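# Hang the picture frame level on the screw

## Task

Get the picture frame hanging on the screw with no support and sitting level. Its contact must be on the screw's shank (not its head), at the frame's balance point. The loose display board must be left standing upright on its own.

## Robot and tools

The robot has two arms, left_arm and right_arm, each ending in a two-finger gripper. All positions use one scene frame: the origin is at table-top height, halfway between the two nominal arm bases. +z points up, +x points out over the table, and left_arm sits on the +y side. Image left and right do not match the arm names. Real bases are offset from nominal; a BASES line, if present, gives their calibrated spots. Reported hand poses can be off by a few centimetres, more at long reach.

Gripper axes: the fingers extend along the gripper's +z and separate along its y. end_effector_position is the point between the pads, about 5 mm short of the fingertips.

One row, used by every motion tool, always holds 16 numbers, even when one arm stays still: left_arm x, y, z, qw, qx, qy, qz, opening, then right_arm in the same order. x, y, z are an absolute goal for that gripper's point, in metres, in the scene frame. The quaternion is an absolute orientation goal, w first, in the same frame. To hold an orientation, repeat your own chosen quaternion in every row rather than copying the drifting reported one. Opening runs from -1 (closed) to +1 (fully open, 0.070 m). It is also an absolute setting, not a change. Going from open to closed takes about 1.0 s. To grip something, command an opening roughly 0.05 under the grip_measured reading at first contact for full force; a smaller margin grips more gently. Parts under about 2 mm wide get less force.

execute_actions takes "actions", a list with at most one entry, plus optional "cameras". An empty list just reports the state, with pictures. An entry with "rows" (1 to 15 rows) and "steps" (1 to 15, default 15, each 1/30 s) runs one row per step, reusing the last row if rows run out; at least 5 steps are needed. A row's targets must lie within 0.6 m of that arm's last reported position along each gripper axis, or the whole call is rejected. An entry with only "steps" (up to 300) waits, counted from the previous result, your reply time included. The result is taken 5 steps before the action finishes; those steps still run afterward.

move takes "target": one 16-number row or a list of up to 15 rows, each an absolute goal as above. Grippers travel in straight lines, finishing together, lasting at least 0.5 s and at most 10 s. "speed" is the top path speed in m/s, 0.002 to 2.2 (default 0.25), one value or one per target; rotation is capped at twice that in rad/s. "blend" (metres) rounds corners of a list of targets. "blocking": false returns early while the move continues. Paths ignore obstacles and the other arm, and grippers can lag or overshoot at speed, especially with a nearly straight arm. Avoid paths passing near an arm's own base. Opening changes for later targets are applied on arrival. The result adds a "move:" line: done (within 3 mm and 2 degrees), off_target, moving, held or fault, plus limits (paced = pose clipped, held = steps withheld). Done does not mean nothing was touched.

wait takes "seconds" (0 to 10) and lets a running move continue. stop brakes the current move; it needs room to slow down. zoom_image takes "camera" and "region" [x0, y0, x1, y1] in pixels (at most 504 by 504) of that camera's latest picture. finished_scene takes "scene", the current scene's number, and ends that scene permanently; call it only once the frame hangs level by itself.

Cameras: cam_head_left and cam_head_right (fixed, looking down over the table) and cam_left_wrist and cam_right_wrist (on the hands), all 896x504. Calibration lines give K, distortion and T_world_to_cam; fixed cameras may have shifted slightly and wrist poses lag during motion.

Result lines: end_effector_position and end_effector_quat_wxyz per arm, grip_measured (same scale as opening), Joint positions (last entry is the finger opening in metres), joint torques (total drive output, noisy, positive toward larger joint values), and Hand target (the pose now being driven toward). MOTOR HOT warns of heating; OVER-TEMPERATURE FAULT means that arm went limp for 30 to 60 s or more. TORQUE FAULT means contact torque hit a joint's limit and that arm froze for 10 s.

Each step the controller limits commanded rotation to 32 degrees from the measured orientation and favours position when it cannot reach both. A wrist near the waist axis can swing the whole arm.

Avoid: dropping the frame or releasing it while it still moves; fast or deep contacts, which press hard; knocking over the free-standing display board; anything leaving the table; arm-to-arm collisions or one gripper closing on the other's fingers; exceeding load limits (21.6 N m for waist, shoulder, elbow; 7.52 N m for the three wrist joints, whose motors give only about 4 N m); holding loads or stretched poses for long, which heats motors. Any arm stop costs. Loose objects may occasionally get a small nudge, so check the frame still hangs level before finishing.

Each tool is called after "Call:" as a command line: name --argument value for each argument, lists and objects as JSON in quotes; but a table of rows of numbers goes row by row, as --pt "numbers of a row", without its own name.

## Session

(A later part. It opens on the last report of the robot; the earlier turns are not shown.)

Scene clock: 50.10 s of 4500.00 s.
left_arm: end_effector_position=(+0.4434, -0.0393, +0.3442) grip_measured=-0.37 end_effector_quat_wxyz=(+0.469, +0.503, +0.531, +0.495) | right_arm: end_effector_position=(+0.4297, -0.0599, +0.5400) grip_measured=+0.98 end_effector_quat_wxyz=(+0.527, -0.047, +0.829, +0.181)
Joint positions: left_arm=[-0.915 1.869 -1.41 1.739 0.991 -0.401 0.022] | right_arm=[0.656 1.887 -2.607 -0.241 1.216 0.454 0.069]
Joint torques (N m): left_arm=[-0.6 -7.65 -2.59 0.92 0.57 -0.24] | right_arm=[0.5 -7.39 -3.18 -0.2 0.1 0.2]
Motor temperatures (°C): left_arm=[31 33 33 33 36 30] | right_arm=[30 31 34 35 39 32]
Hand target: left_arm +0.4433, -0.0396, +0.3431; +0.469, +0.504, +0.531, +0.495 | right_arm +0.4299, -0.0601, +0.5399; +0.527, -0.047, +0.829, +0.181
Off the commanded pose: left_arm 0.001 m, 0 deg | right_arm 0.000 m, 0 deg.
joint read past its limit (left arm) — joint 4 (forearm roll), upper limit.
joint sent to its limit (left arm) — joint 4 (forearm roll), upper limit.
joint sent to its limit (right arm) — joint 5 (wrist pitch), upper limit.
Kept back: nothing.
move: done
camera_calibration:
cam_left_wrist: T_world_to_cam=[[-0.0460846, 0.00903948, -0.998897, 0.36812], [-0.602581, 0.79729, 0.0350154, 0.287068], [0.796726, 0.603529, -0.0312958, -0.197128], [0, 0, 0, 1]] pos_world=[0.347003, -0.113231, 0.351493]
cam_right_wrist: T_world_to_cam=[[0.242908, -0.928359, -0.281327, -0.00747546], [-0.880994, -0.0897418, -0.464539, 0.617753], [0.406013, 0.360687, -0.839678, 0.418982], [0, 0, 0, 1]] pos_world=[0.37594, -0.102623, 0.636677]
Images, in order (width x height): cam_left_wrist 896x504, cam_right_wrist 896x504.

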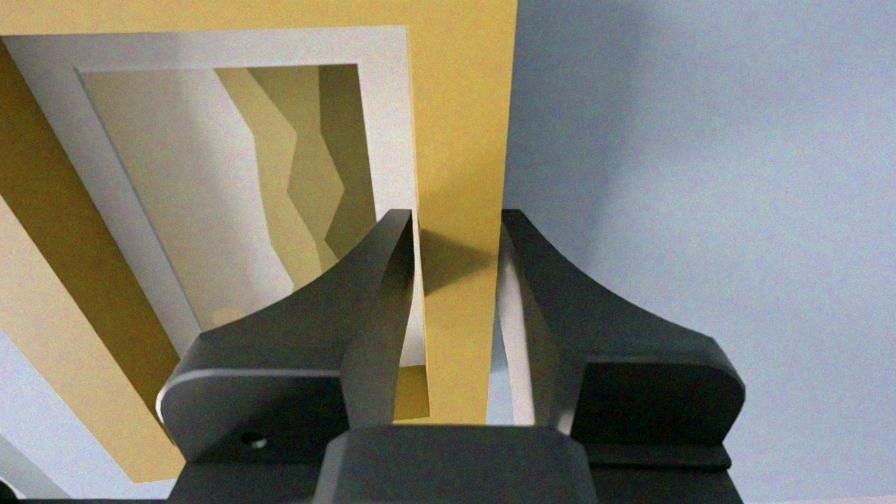

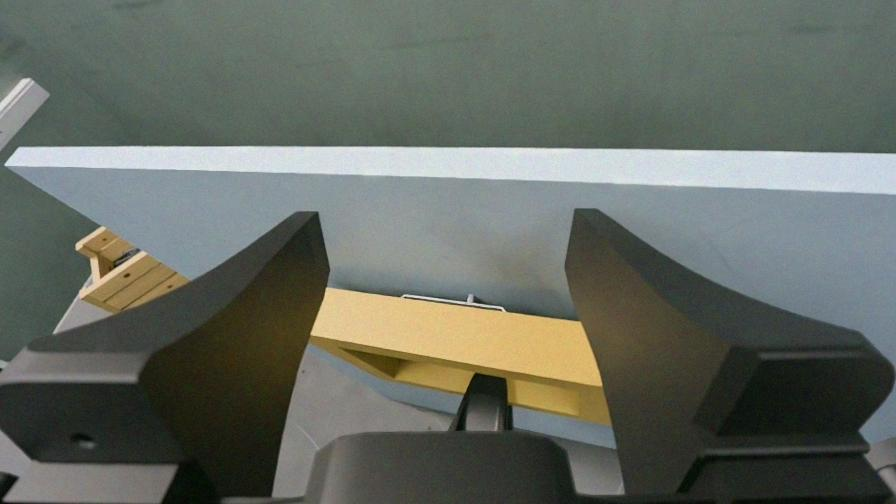

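Call:
move --pt "0.4433 -0.0395 0.3410 0.4714 0.5029 0.5281 0.4960 -0.34 0.43 -0.06 0.54 0.526 -0.047 0.830 0.180 1" --speed 0.02

Call:
zoom_image --camera "cam_right_wrist" --region '[390, 280, 510, 320]'

Call:
zoom_image --camera "cam_left_wrist" --region '[380, 150, 540, 300]'

Call:
zoom_image --camera "cam_head_right" --region '[400, 15, 510, 103]'

Call:
zoom_image --camera "cam_head_left" --region '[420, 20, 520, 100]'

Scene clock: 51.07 s of 4500.00 s.
left_arm: end_effector_position=(+0.4432, -0.0394, +0.3424) grip_measured=-0.34 end_effector_quat_wxyz=(+0.469, +0.503, +0.531, +0.495) | right_arm: end_effector_position=(+0.4297, -0.0599, +0.5400) grip_measured=+0.98 end_effector_quat_wxyz=(+0.527, -0.047, +0.829, +0.181)
Joint positions: left_arm=[-0.916 1.871 -1.407 1.739 0.993 -0.406 0.023] | right_arm=[0.656 1.887 -2.607 -0.241 1.216 0.454 0.069]
Joint torques (N m): left_arm=[-0.95 -6.1 -1.63 0.58 0.19 -0.22] | right_arm=[0.46 -7.43 -3.24 -0.2 0.09 0.2]
Motor temperatures (°C): left_arm=[31 33 33 33 36 30] | right_arm=[30 31 34 35 39 32]
Hand target: left_arm +0.4433, -0.0396, +0.3411; +0.468, +0.504, +0.531, +0.495 | right_arm +0.4299, -0.0601, +0.5399; +0.527, -0.047, +0.829, +0.181
Off the commanded pose: left_arm 0.001 m, 1 deg | right_arm 0.000 m, 0 deg.
joint read past its limit (left arm) — joint 4 (forearm roll), upper limit.
joint sent to its limit (left arm) — joint 4 (forearm roll), upper limit.
joint sent to its limit (right arm) — joint 5 (wrist pitch), upper limit.
Kept back: nothing.
move: done
camera_calibration:
cam_left_wrist: T_world_to_cam=[[-0.0479178, 0.00807059, -0.998819, 0.367117], [-0.603461, 0.796607, 0.0353874, 0.287316], [0.795952, 0.604443, -0.0333014, -0.1959], [0, 0, 0, 1]] pos_world=[0.346903, -0.11343, 0.349992]
cam_right_wrist: T_world_to_cam=[[0.242908, -0.928359, -0.281327, -0.00747546], [-0.880994, -0.0897418, -0.464539, 0.617753], [0.406013, 0.360687, -0.839678, 0.418982], [0, 0, 0, 1]] pos_world=[0.37594, -0.102623, 0.636677]

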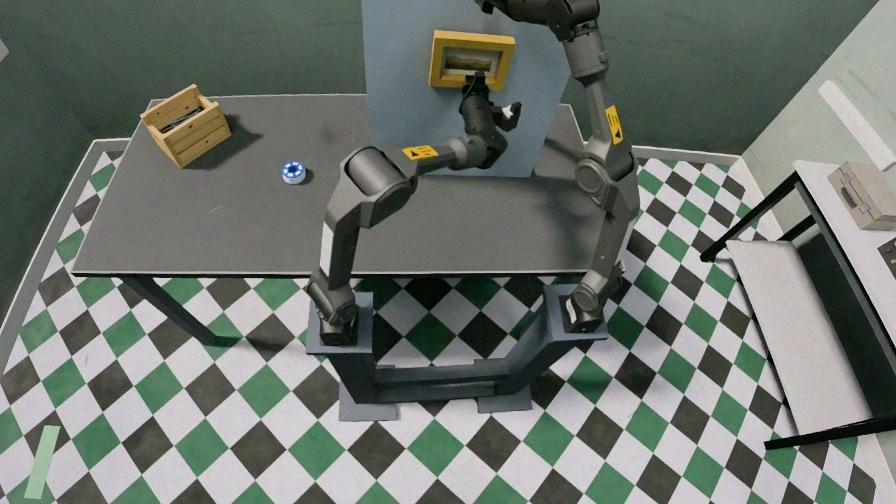

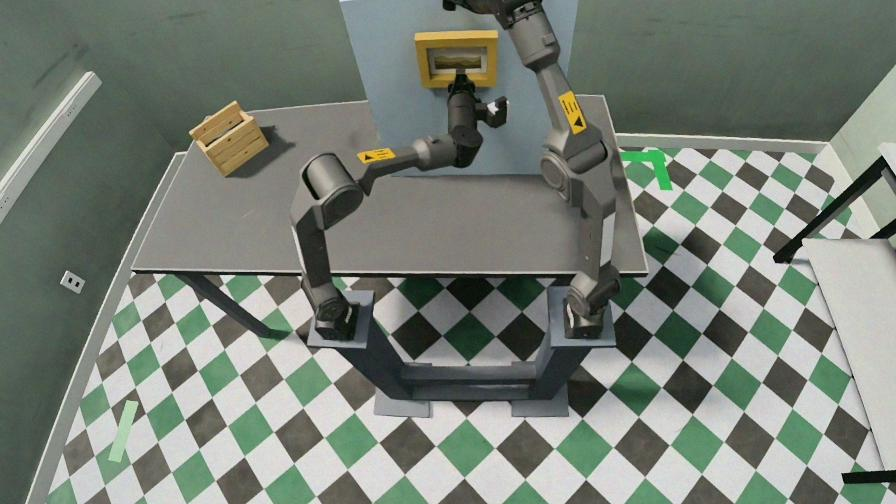

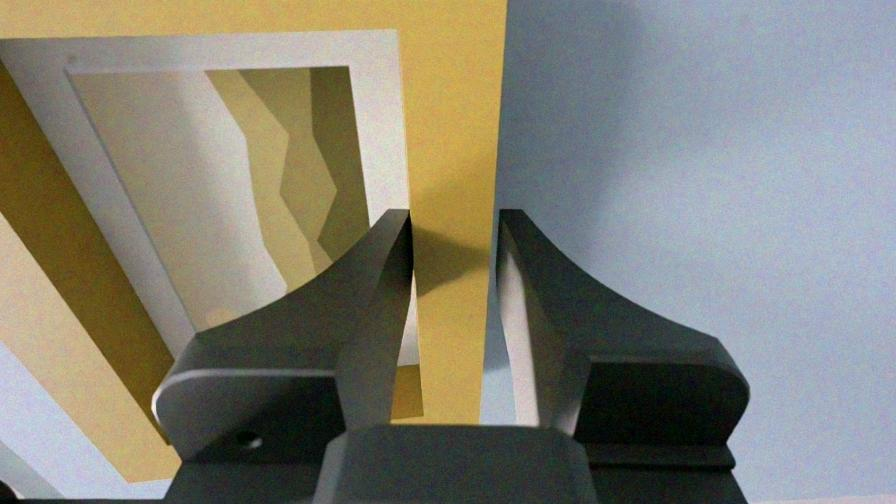

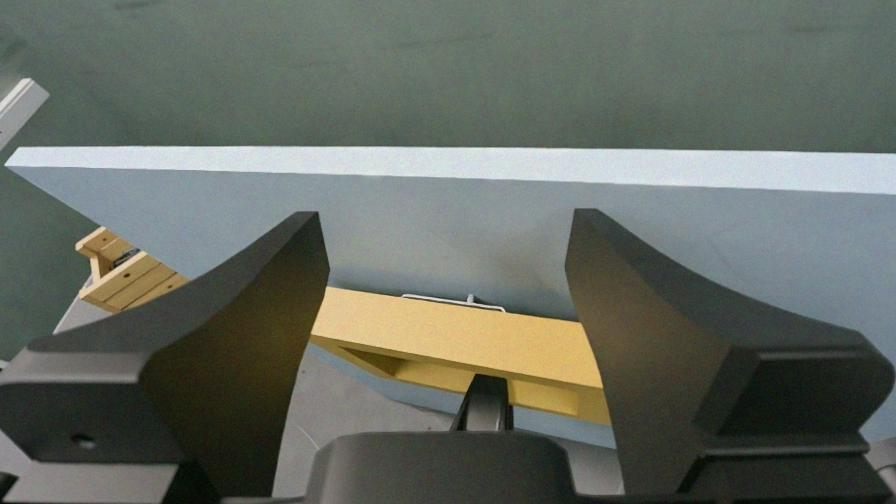

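Scaled by 4.200 from the camera's 896x504 image, which has a finer 1280x720 frame.

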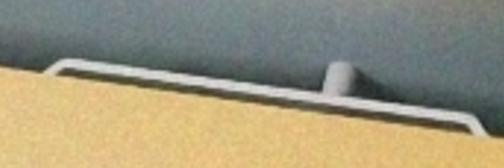

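Scaled by 3.150 from the camera's 896x504 image, which has a finer 1280x720 frame.

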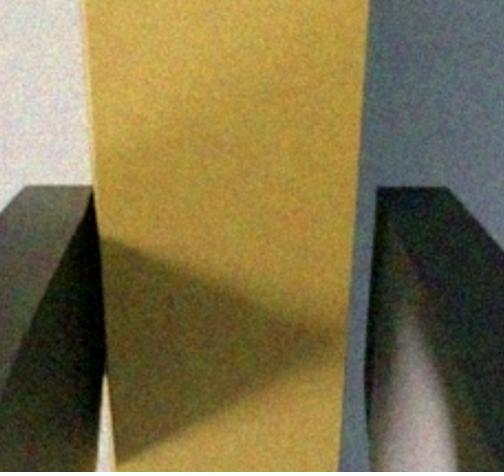

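Scaled by 4.582 from the camera's 896x504 image, which has a finer 1280x720 frame.

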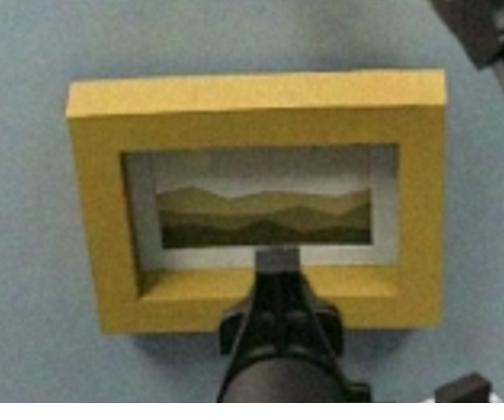

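Scaled by 5.040 from the camera's 896x504 image, which has a finer 1280x720 frame.

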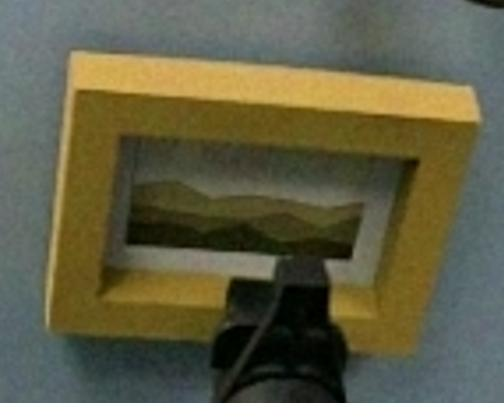

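Call:
move --pt "0.4433 -0.0395 0.3418 0.4714 0.5029 0.5281 0.4960 -0.22 0.43 -0.06 0.54 0.526 -0.047 0.830 0.180 1" --speed 0.02

Call:
zoom_image --camera "cam_right_wrist" --region '[390, 280, 510, 320]'

Call:
zoom_image --camera "cam_left_wrist" --region '[380, 150, 540, 300]'

Call:
zoom_image --camera "cam_head_right" --region '[400, 15, 510, 103]'

Call:
zoom_image --camera "cam_head_left" --region '[420, 20, 520, 100]'

Scene clock: 52.23 s of 4500.00 s.
left_arm: end_effector_position=(+0.4434, -0.0398, +0.3405) grip_measured=-0.22 end_effector_quat_wxyz=(+0.467, +0.505, +0.531, +0.495) | right_arm: end_effector_position=(+0.4297, -0.0599, +0.5400) grip_measured=+0.98 end_effector_quat_wxyz=(+0.527, -0.047, +0.829, +0.181)
Joint positions: left_arm=[-0.916 1.874 -1.406 1.739 0.992 -0.405 0.027] | right_arm=[0.656 1.887 -2.607 -0.241 1.216 0.454 0.069]
Joint torques (N m): left_arm=[-0.59 -8.92 -3.51 0.55 0.3 -0.01] | right_arm=[0.45 -7.52 -3.34 -0.19 0.1 0.19]
Motor temperatures (°C): left_arm=[31 33 33 33 36 30] | right_arm=[30 31 34 35 39 32]
Hand target: left_arm +0.4433, -0.0396, +0.3419; +0.468, +0.504, +0.531, +0.495 | right_arm +0.4299, -0.0601, +0.5399; +0.527, -0.047, +0.829, +0.181
Off the commanded pose: left_arm 0.001 m, 1 deg | right_arm 0.000 m, 0 deg.
joint sent to its limit (left arm) — joint 4 (forearm roll), upper limit.
joint sent to its limit (right arm) — joint 5 (wrist pitch), upper limit.
Kept back: nothing.
move: done
camera_calibration:
cam_left_wrist: T_world_to_cam=[[-0.0508261, 0.0121757, -0.998633, 0.366642], [-0.602657, 0.796977, 0.0403897, 0.285786], [0.79638, 0.603887, -0.0331694, -0.19606], [0, 0, 0, 1]] pos_world=[0.347004, -0.113831, 0.348095]
cam_right_wrist: T_world_to_cam=[[0.242908, -0.928359, -0.281327, -0.00747546], [-0.880994, -0.0897418, -0.464539, 0.617753], [0.406013, 0.360687, -0.839678, 0.418982], [0, 0, 0, 1]] pos_world=[0.37594, -0.102623, 0.636677]

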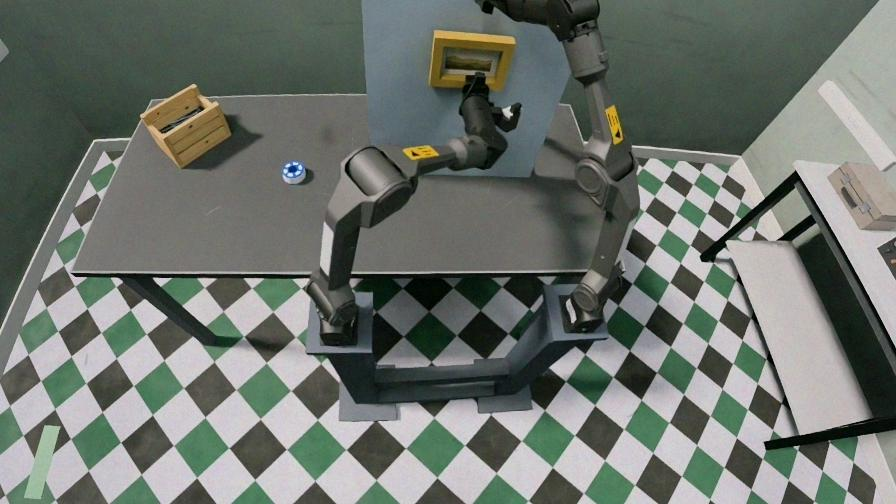

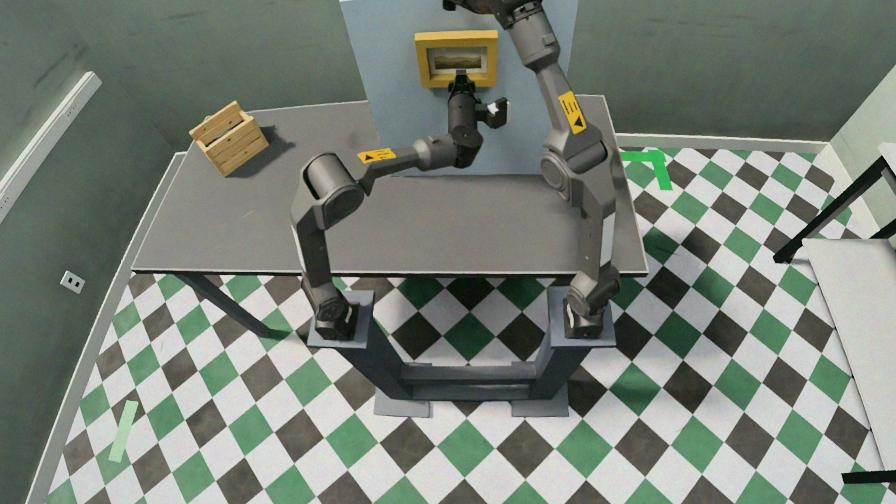

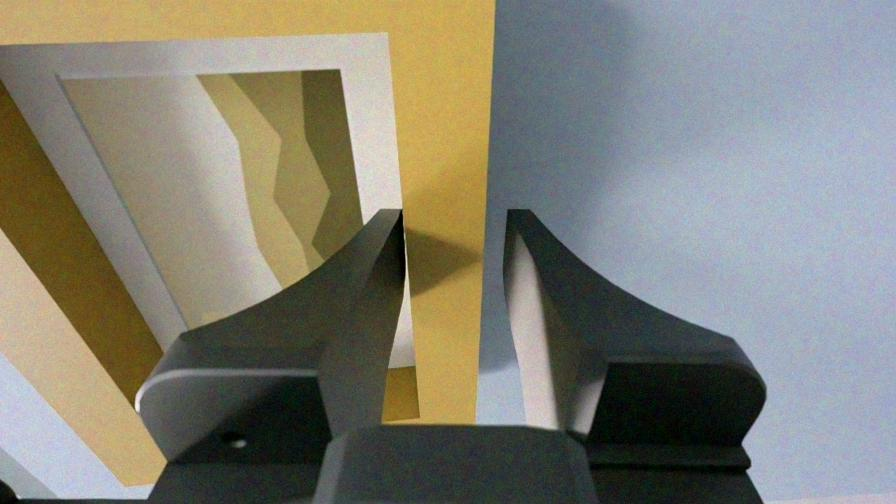

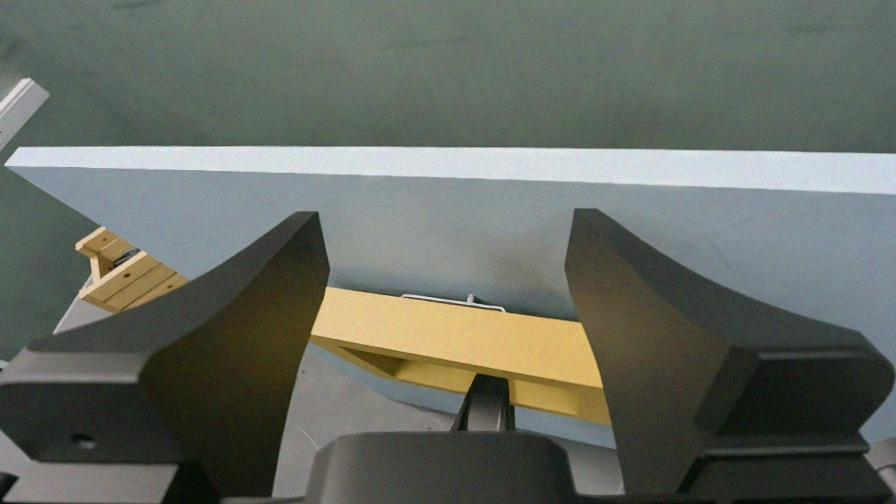

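Scaled by 4.200 from the camera's 896x504 image, which has a finer 1280x720 frame.

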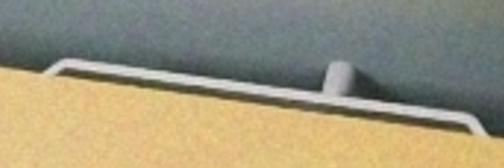

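Scaled by 3.150 from the camera's 896x504 image, which has a finer 1280x720 frame.

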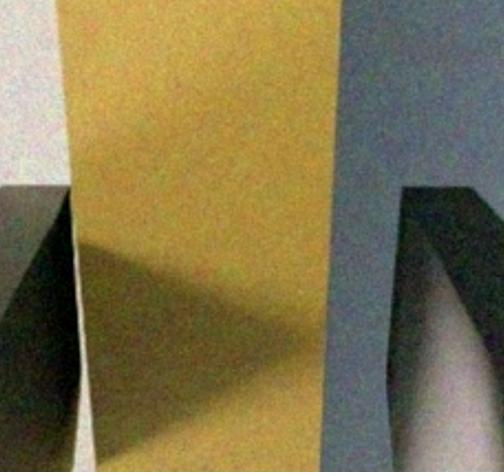

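Scaled by 4.582 from the camera's 896x504 image, which has a finer 1280x720 frame.

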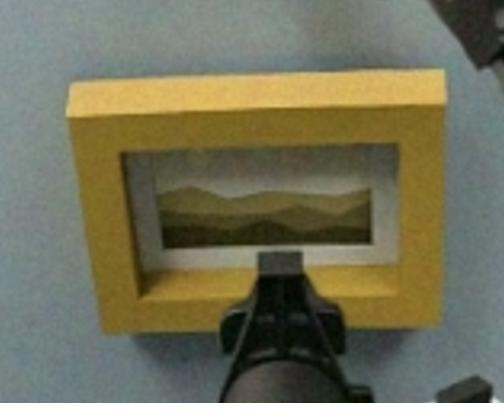

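Scaled by 5.040 from the camera's 896x504 image, which has a finer 1280x720 frame.

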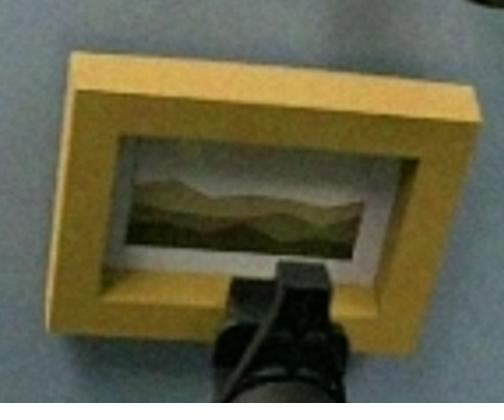

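Call:
move --pt "0.4433 -0.0395 0.3450 0.4714 0.5029 0.5281 0.4960 -0.05 0.43 -0.06 0.54 0.526 -0.047 0.830 0.180 1" --speed 0.02

Call:
zoom_image --camera "cam_right_wrist" --region '[390, 280, 510, 320]'

Call:
zoom_image --camera "cam_left_wrist" --region '[380, 150, 540, 300]'

Call:
zoom_image --camera "cam_head_right" --region '[400, 15, 510, 103]'

Call:
zoom_image --camera "cam_head_left" --region '[420, 20, 520, 100]'

Scene clock: 53.30 s of 4500.00 s.
left_arm: end_effector_position=(+0.4431, -0.0398, +0.3452) grip_measured=-0.05 end_effector_quat_wxyz=(+0.470, +0.503, +0.530, +0.495) | right_arm: end_effector_position=(+0.4297, -0.0599, +0.5400) grip_measured=+0.98 end_effector_quat_wxyz=(+0.527, -0.047, +0.829, +0.181)
Joint positions: left_arm=[-0.916 1.868 -1.411 1.739 0.99 -0.398 0.033] | right_arm=[0.656 1.887 -2.607 -0.241 1.216 0.454 0.069]
Joint torques (N m): left_arm=[0.67 -8.91 -3.48 0.78 0.26 -0.05] | right_arm=[0.44 -7.57 -3.38 -0.19 0.09 0.19]
Motor temperatures (°C): left_arm=[31 33 33 33 36 30] | right_arm=[30 31 34 35 39 32]
Hand target: left_arm +0.4433, -0.0396, +0.3451; +0.470, +0.503, +0.530, +0.495 | right_arm +0.4299, -0.0601, +0.5399; +0.527, -0.047, +0.829, +0.181
Off the commanded pose: left_arm 0.000 m, 0 deg | right_arm 0.000 m, 0 deg.
joint sent to its limit (left arm) — joint 4 (forearm roll), upper limit.
joint sent to its limit (right arm) — joint 5 (wrist pitch), upper limit.
Kept back: nothing.
move: done
camera_calibration:
cam_left_wrist: T_world_to_cam=[[-0.0451017, 0.0100023, -0.998932, 0.368781], [-0.601077, 0.798418, 0.0351331, 0.286541], [0.797917, 0.60202, -0.0299979, -0.197563], [0, 0, 0, 1]] pos_world=[0.346505, -0.113531, 0.352394]
cam_right_wrist: T_world_to_cam=[[0.242908, -0.928359, -0.281327, -0.00747546], [-0.880994, -0.0897418, -0.464539, 0.617753], [0.406013, 0.360687, -0.839678, 0.418982], [0, 0, 0, 1]] pos_world=[0.37594, -0.102623, 0.636677]

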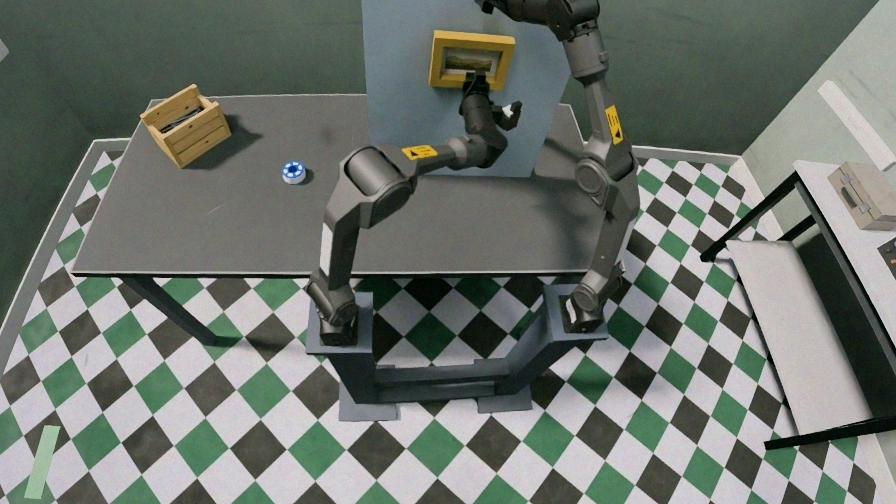

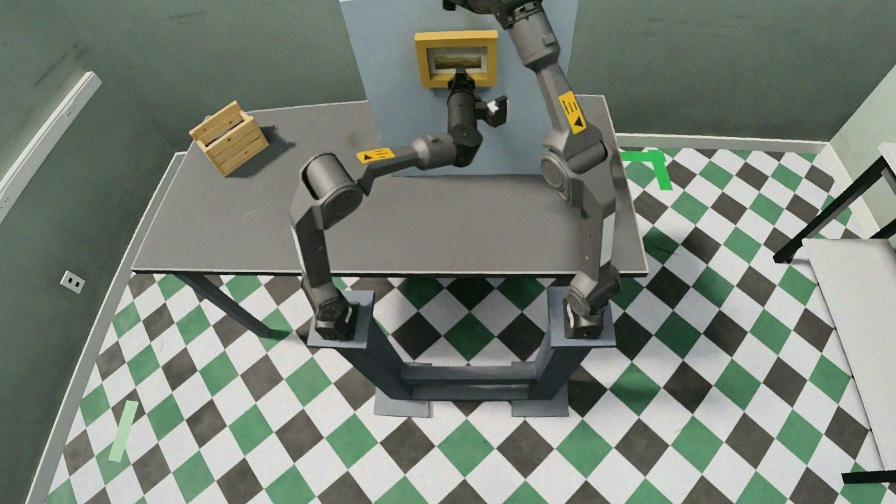

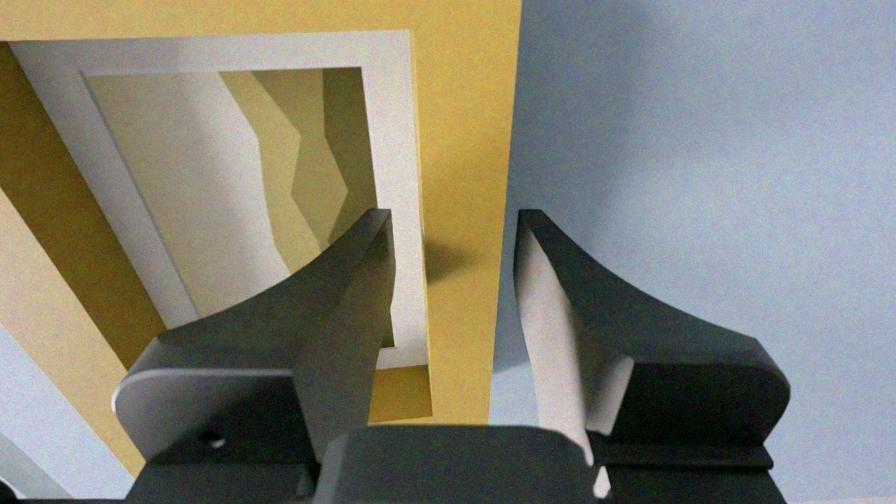

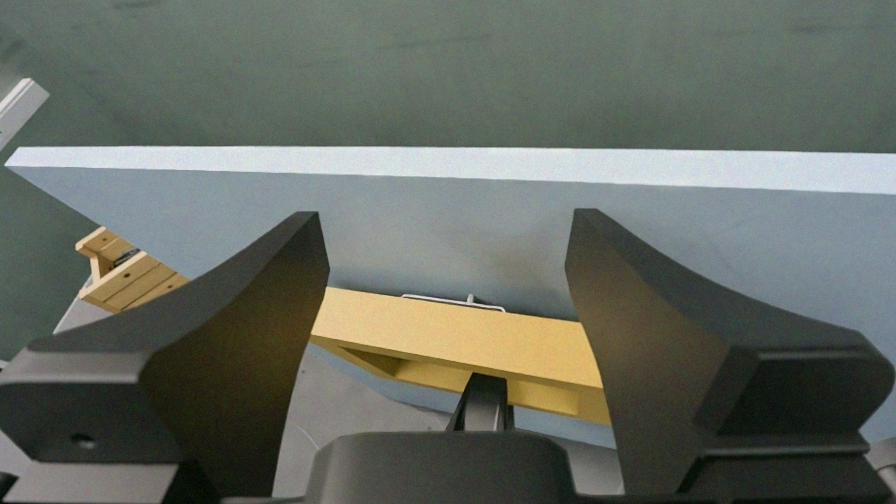

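Scaled by 4.200 from the camera's 896x504 image, which has a finer 1280x720 frame.

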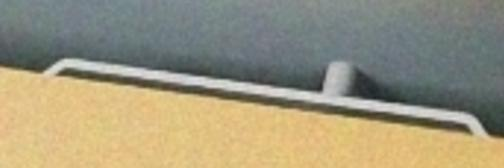

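Scaled by 3.150 from the camera's 896x504 image, which has a finer 1280x720 frame.

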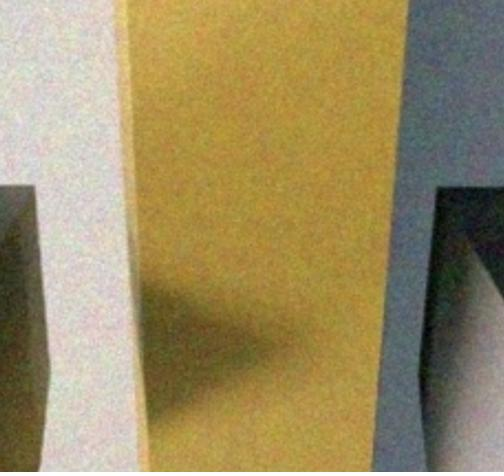

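Scaled by 4.582 from the camera's 896x504 image, which has a finer 1280x720 frame.

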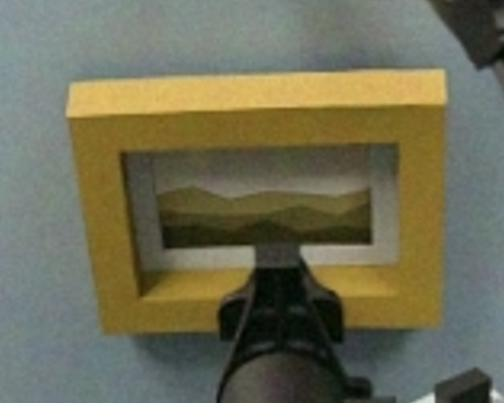

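Scaled by 5.040 from the camera's 896x504 image, which has a finer 1280x720 frame.

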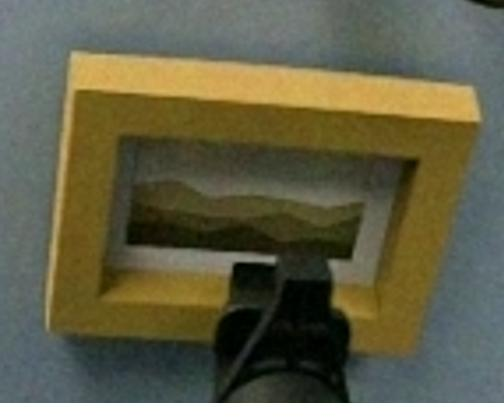

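Call:
zoom_image --camera "cam_right_wrist" --region '[455, 285, 487, 313]'

Scaled by 15.750 from the camera's 896x504 image, which has a finer 1280x720 frame.

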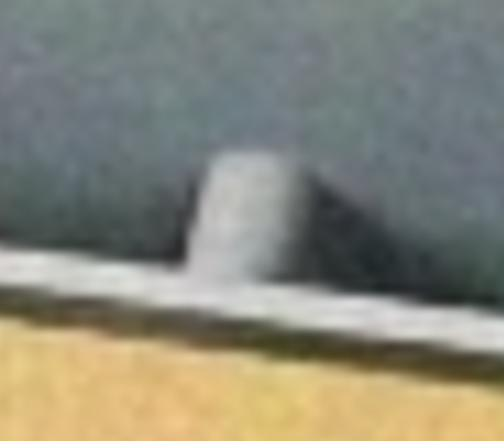

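Call:
move --pt "0.4431 -0.0398 0.3445 0.470 0.503 0.530 0.495 0.3 0.43 -0.06 0.54 0.526 -0.047 0.830 0.180 1" --pt "0.32 -0.04 0.3445 0.470 0.503 0.530 0.495 0.3 0.43 -0.06 0.54 0.526 -0.047 0.830 0.180 1" --speed '[0.03,0.08]'

Call:
zoom_image --camera "cam_right_wrist" --region '[390, 280, 510, 320]'

Call:
zoom_image --camera "cam_head_right" --region '[400, 15, 510, 103]'

Call:
zoom_image --camera "cam_head_left" --region '[420, 20, 520, 100]'

Scene clock: 59.70 s of 4500.00 s.
left_arm: end_effector_position=(+0.3198, -0.0398, +0.3448) grip_measured=+0.30 end_effector_quat_wxyz=(+0.479, +0.523, +0.523, +0.473) | right_arm: end_effector_position=(+0.4297, -0.0599, +0.5400) grip_measured=+0.98 end_effector_quat_wxyz=(+0.527, -0.047, +0.829, +0.181)
Joint positions: left_arm=[-1.231 1.627 -1.105 1.628 1.223 -0.435 0.045] | right_arm=[0.656 1.887 -2.607 -0.241 1.216 0.454 0.069]
Joint torques (N m): left_arm=[0.51 -5.6 -3.2 0.9 0.54 -0.04] | right_arm=[0.38 -7.85 -3.82 -0.21 0.09 0.15]
Motor temperatures (°C): left_arm=[31 33 33 33 36 30] | right_arm=[30 31 34 35 38 32]
Hand target: left_arm +0.3203, -0.0399, +0.3445; +0.478, +0.523, +0.523, +0.474 | right_arm +0.4299, -0.0601, +0.5399; +0.527, -0.047, +0.829, +0.181
Off the commanded pose: left_arm 0.000 m, 4 deg | right_arm 0.000 m, 0 deg.
joint sent to its limit (left arm) — joint 5 (wrist pitch), upper limit.
joint sent to its limit (right arm) — joint 5 (wrist pitch), upper limit.
Kept back: nothing.
move: off_target (left_arm)
camera_calibration:
cam_left_wrist: T_world_to_cam=[[-0.0713012, 0.00515241, -0.997442, 0.370469], [-0.553727, 0.831541, 0.0438781, 0.195636], [0.82964, 0.555439, -0.0564369, -0.101983], [0, 0, 0, 1]] pos_world=[0.219353, -0.107943, 0.355182]
cam_right_wrist: T_world_to_cam=[[0.242908, -0.928359, -0.281327, -0.00747546], [-0.880994, -0.0897418, -0.464539, 0.617753], [0.406013, 0.360687, -0.839678, 0.418982], [0, 0, 0, 1]] pos_world=[0.37594, -0.102623, 0.636677]

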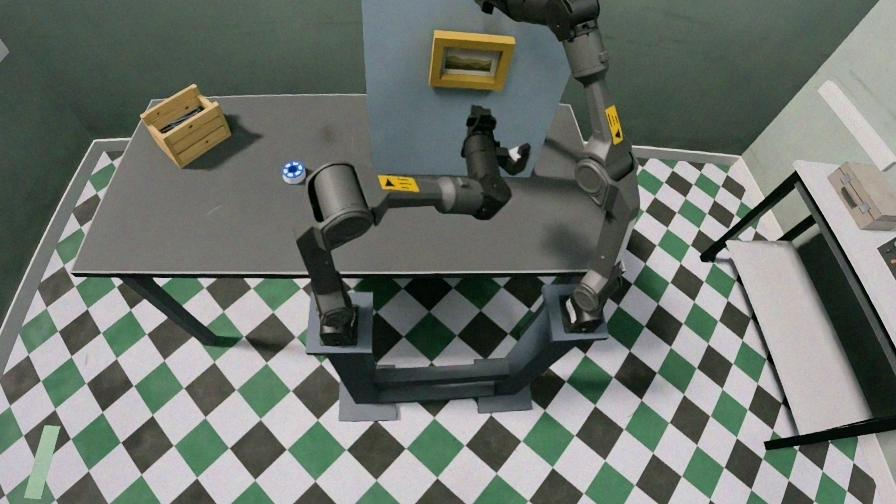

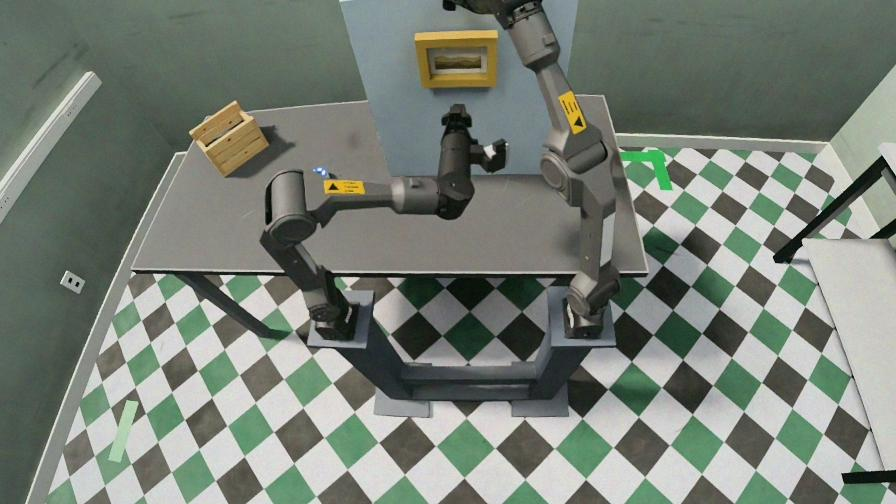

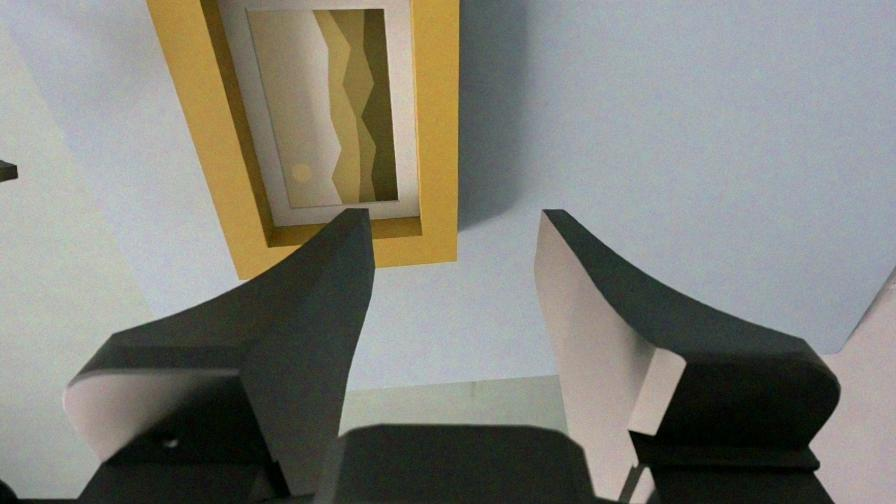

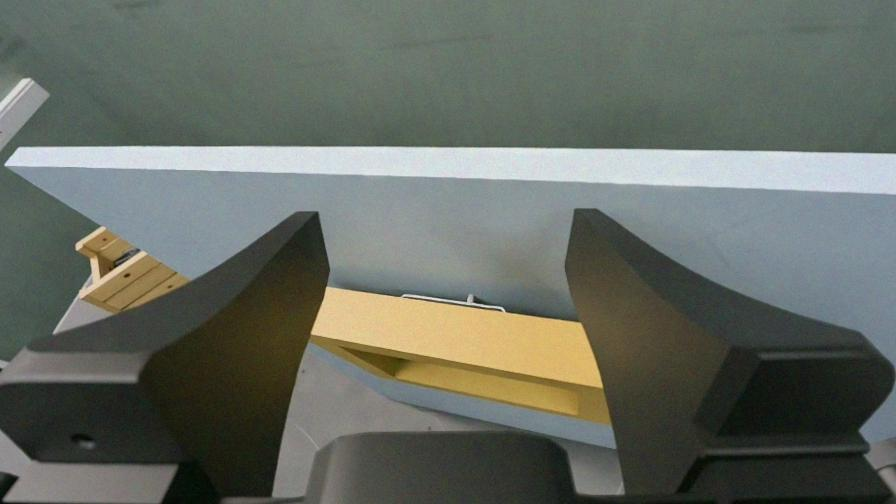

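Scaled by 4.200 from the camera's 896x504 image, which has a finer 1280x720 frame.

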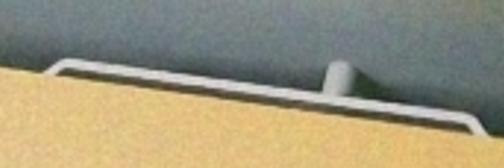

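Scaled by 4.582 from the camera's 896x504 image, which has a finer 1280x720 frame.

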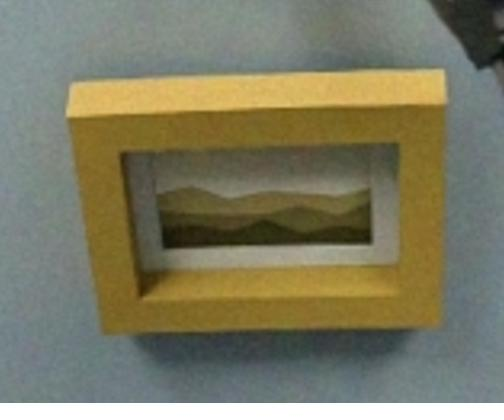

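Scaled by 5.040 from the camera's 896x504 image, which has a finer 1280x720 frame.

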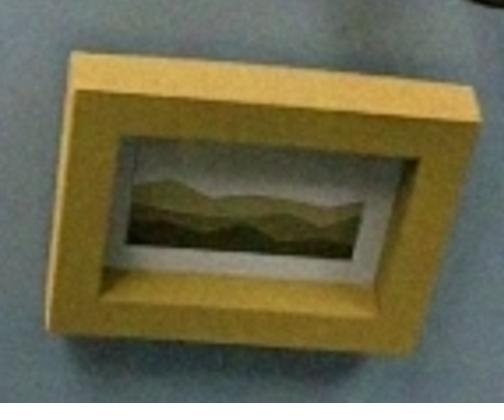

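Call:
move --pt "0.28 0.0 0.3445 0.479 0.523 0.523 0.473 0.3 0.33 -0.2 0.56 0.5 -0.045 0.72 0.45 1" --pt "0.28 0.0 0.3445 0.479 0.523 0.523 0.473 0.3 0.40 -0.37 0.47 0.4664 -0.0445 0.5307 0.706 1" --pt "0.28 0.0 0.3445 0.479 0.523 0.523 0.473 0.3 0.451 -0.35 0.459 0.4664 -0.0445 0.5307 0.706 1" --speed '[0.2,0.2,0.08]'

Scene clock: 66.77 s of 4500.00 s.
left_arm: end_effector_position=(+0.2804, +0.0003, +0.3445) grip_measured=+0.30 end_effector_quat_wxyz=(+0.488, +0.545, +0.514, +0.448) | right_arm: end_effector_position=(+0.4517, -0.3496, +0.4589) grip_measured=+0.98 end_effector_quat_wxyz=(+0.508, +0.143, +0.651, +0.546)
Joint positions: left_arm=[-1.311 1.402 -0.884 1.594 1.223 -0.428 0.045] | right_arm=[-0.56 1.643 -1.403 1.751 1.216 -0.741 0.069]
Joint torques (N m): left_arm=[0.41 -3.8 -3.34 0.86 0.28 -0.24] | right_arm=[-0.51 -7.22 -3.63 0.97 0.23 -0.11]
Motor temperatures (°C): left_arm=[31 33 33 33 36 30] | right_arm=[29 31 34 35 39 32]
Hand target: left_arm +0.2804, +0.0001, +0.3445; +0.488, +0.545, +0.514, +0.448 | right_arm +0.4512, -0.3497, +0.4592; +0.509, +0.142, +0.651, +0.546
Off the commanded pose: left_arm 0.000 m, 4 deg | right_arm 0.001 m, 32 deg.
joint sent to its limit (left arm) — joint 5 (wrist pitch), upper limit.
joint sent to its limit (right arm) — joint 4 (forearm roll), upper limit; joint 5 (wrist pitch), upper limit.
Kept back: nothing.
move: off_target (left_arm, right_arm); limits=paced
camera_calibration:
cam_left_wrist: T_world_to_cam=[[-0.0992889, 0.00526329, -0.995045, 0.374202], [-0.49646, 0.866371, 0.0541212, 0.120947], [0.862362, 0.499374, -0.083408, -0.0915021], [0, 0, 0, 1]] pos_world=[0.176107, -0.0610604, 0.35817]
cam_right_wrist: T_world_to_cam=[[0.343986, -0.339494, -0.875453, 0.128378], [-0.862619, 0.25402, -0.43745, 0.672943], [0.370894, 0.905659, -0.205475, 0.361743], [0, 0, 0, 1]] pos_world=[0.402165, -0.454973, 0.481097]

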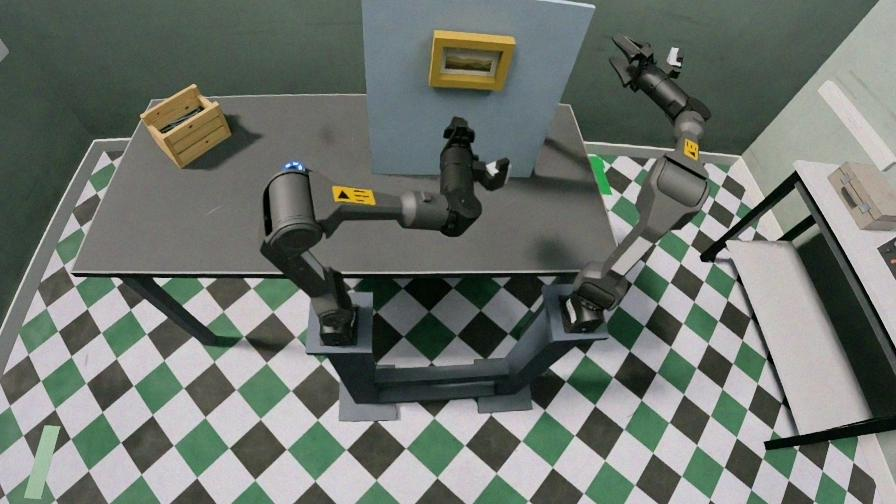

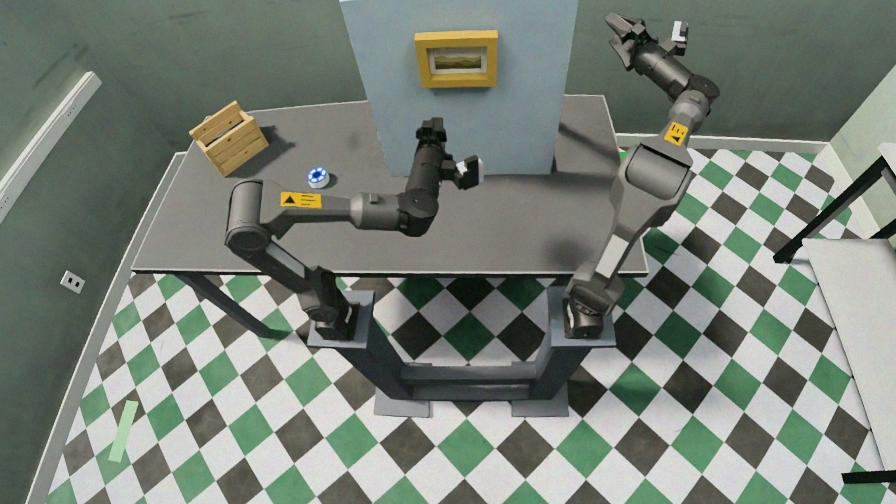

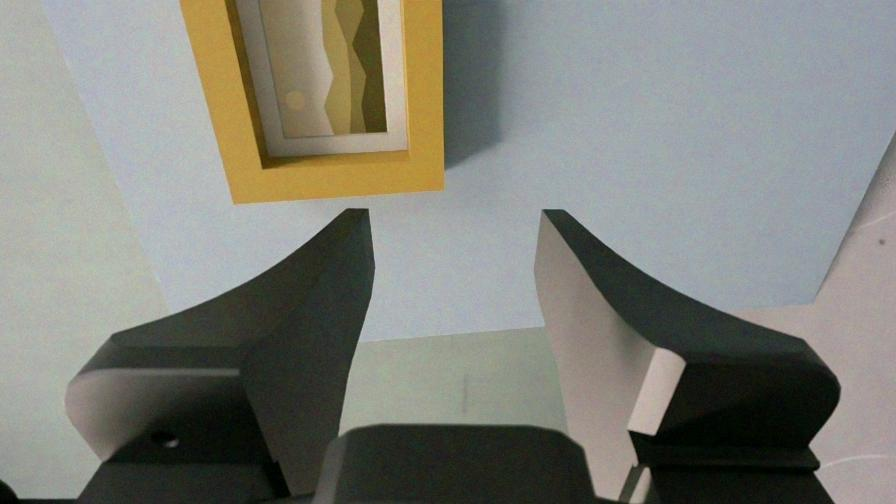

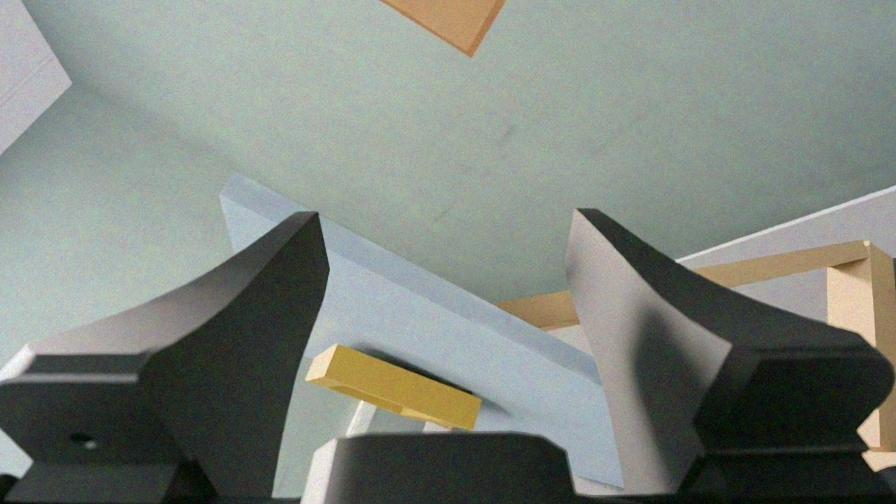

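Call:
zoom_image --camera "cam_right_wrist" --region '[290, 330, 500, 440]'

Call:
zoom_image --camera "cam_right_wrist" --region '[340, 340, 420, 385]'

Scaled by 2.400 from the camera's 896x504 image, which has a finer 1280x720 frame.

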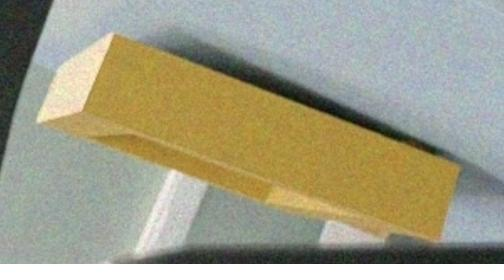

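Scaled by 6.300 from the camera's 896x504 image, which has a finer 1280x720 frame.

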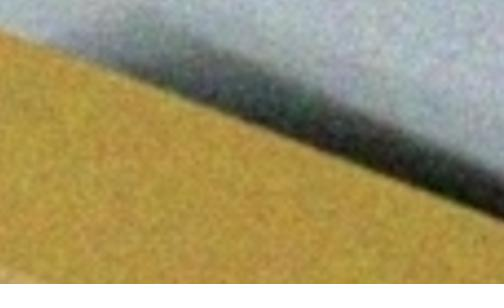

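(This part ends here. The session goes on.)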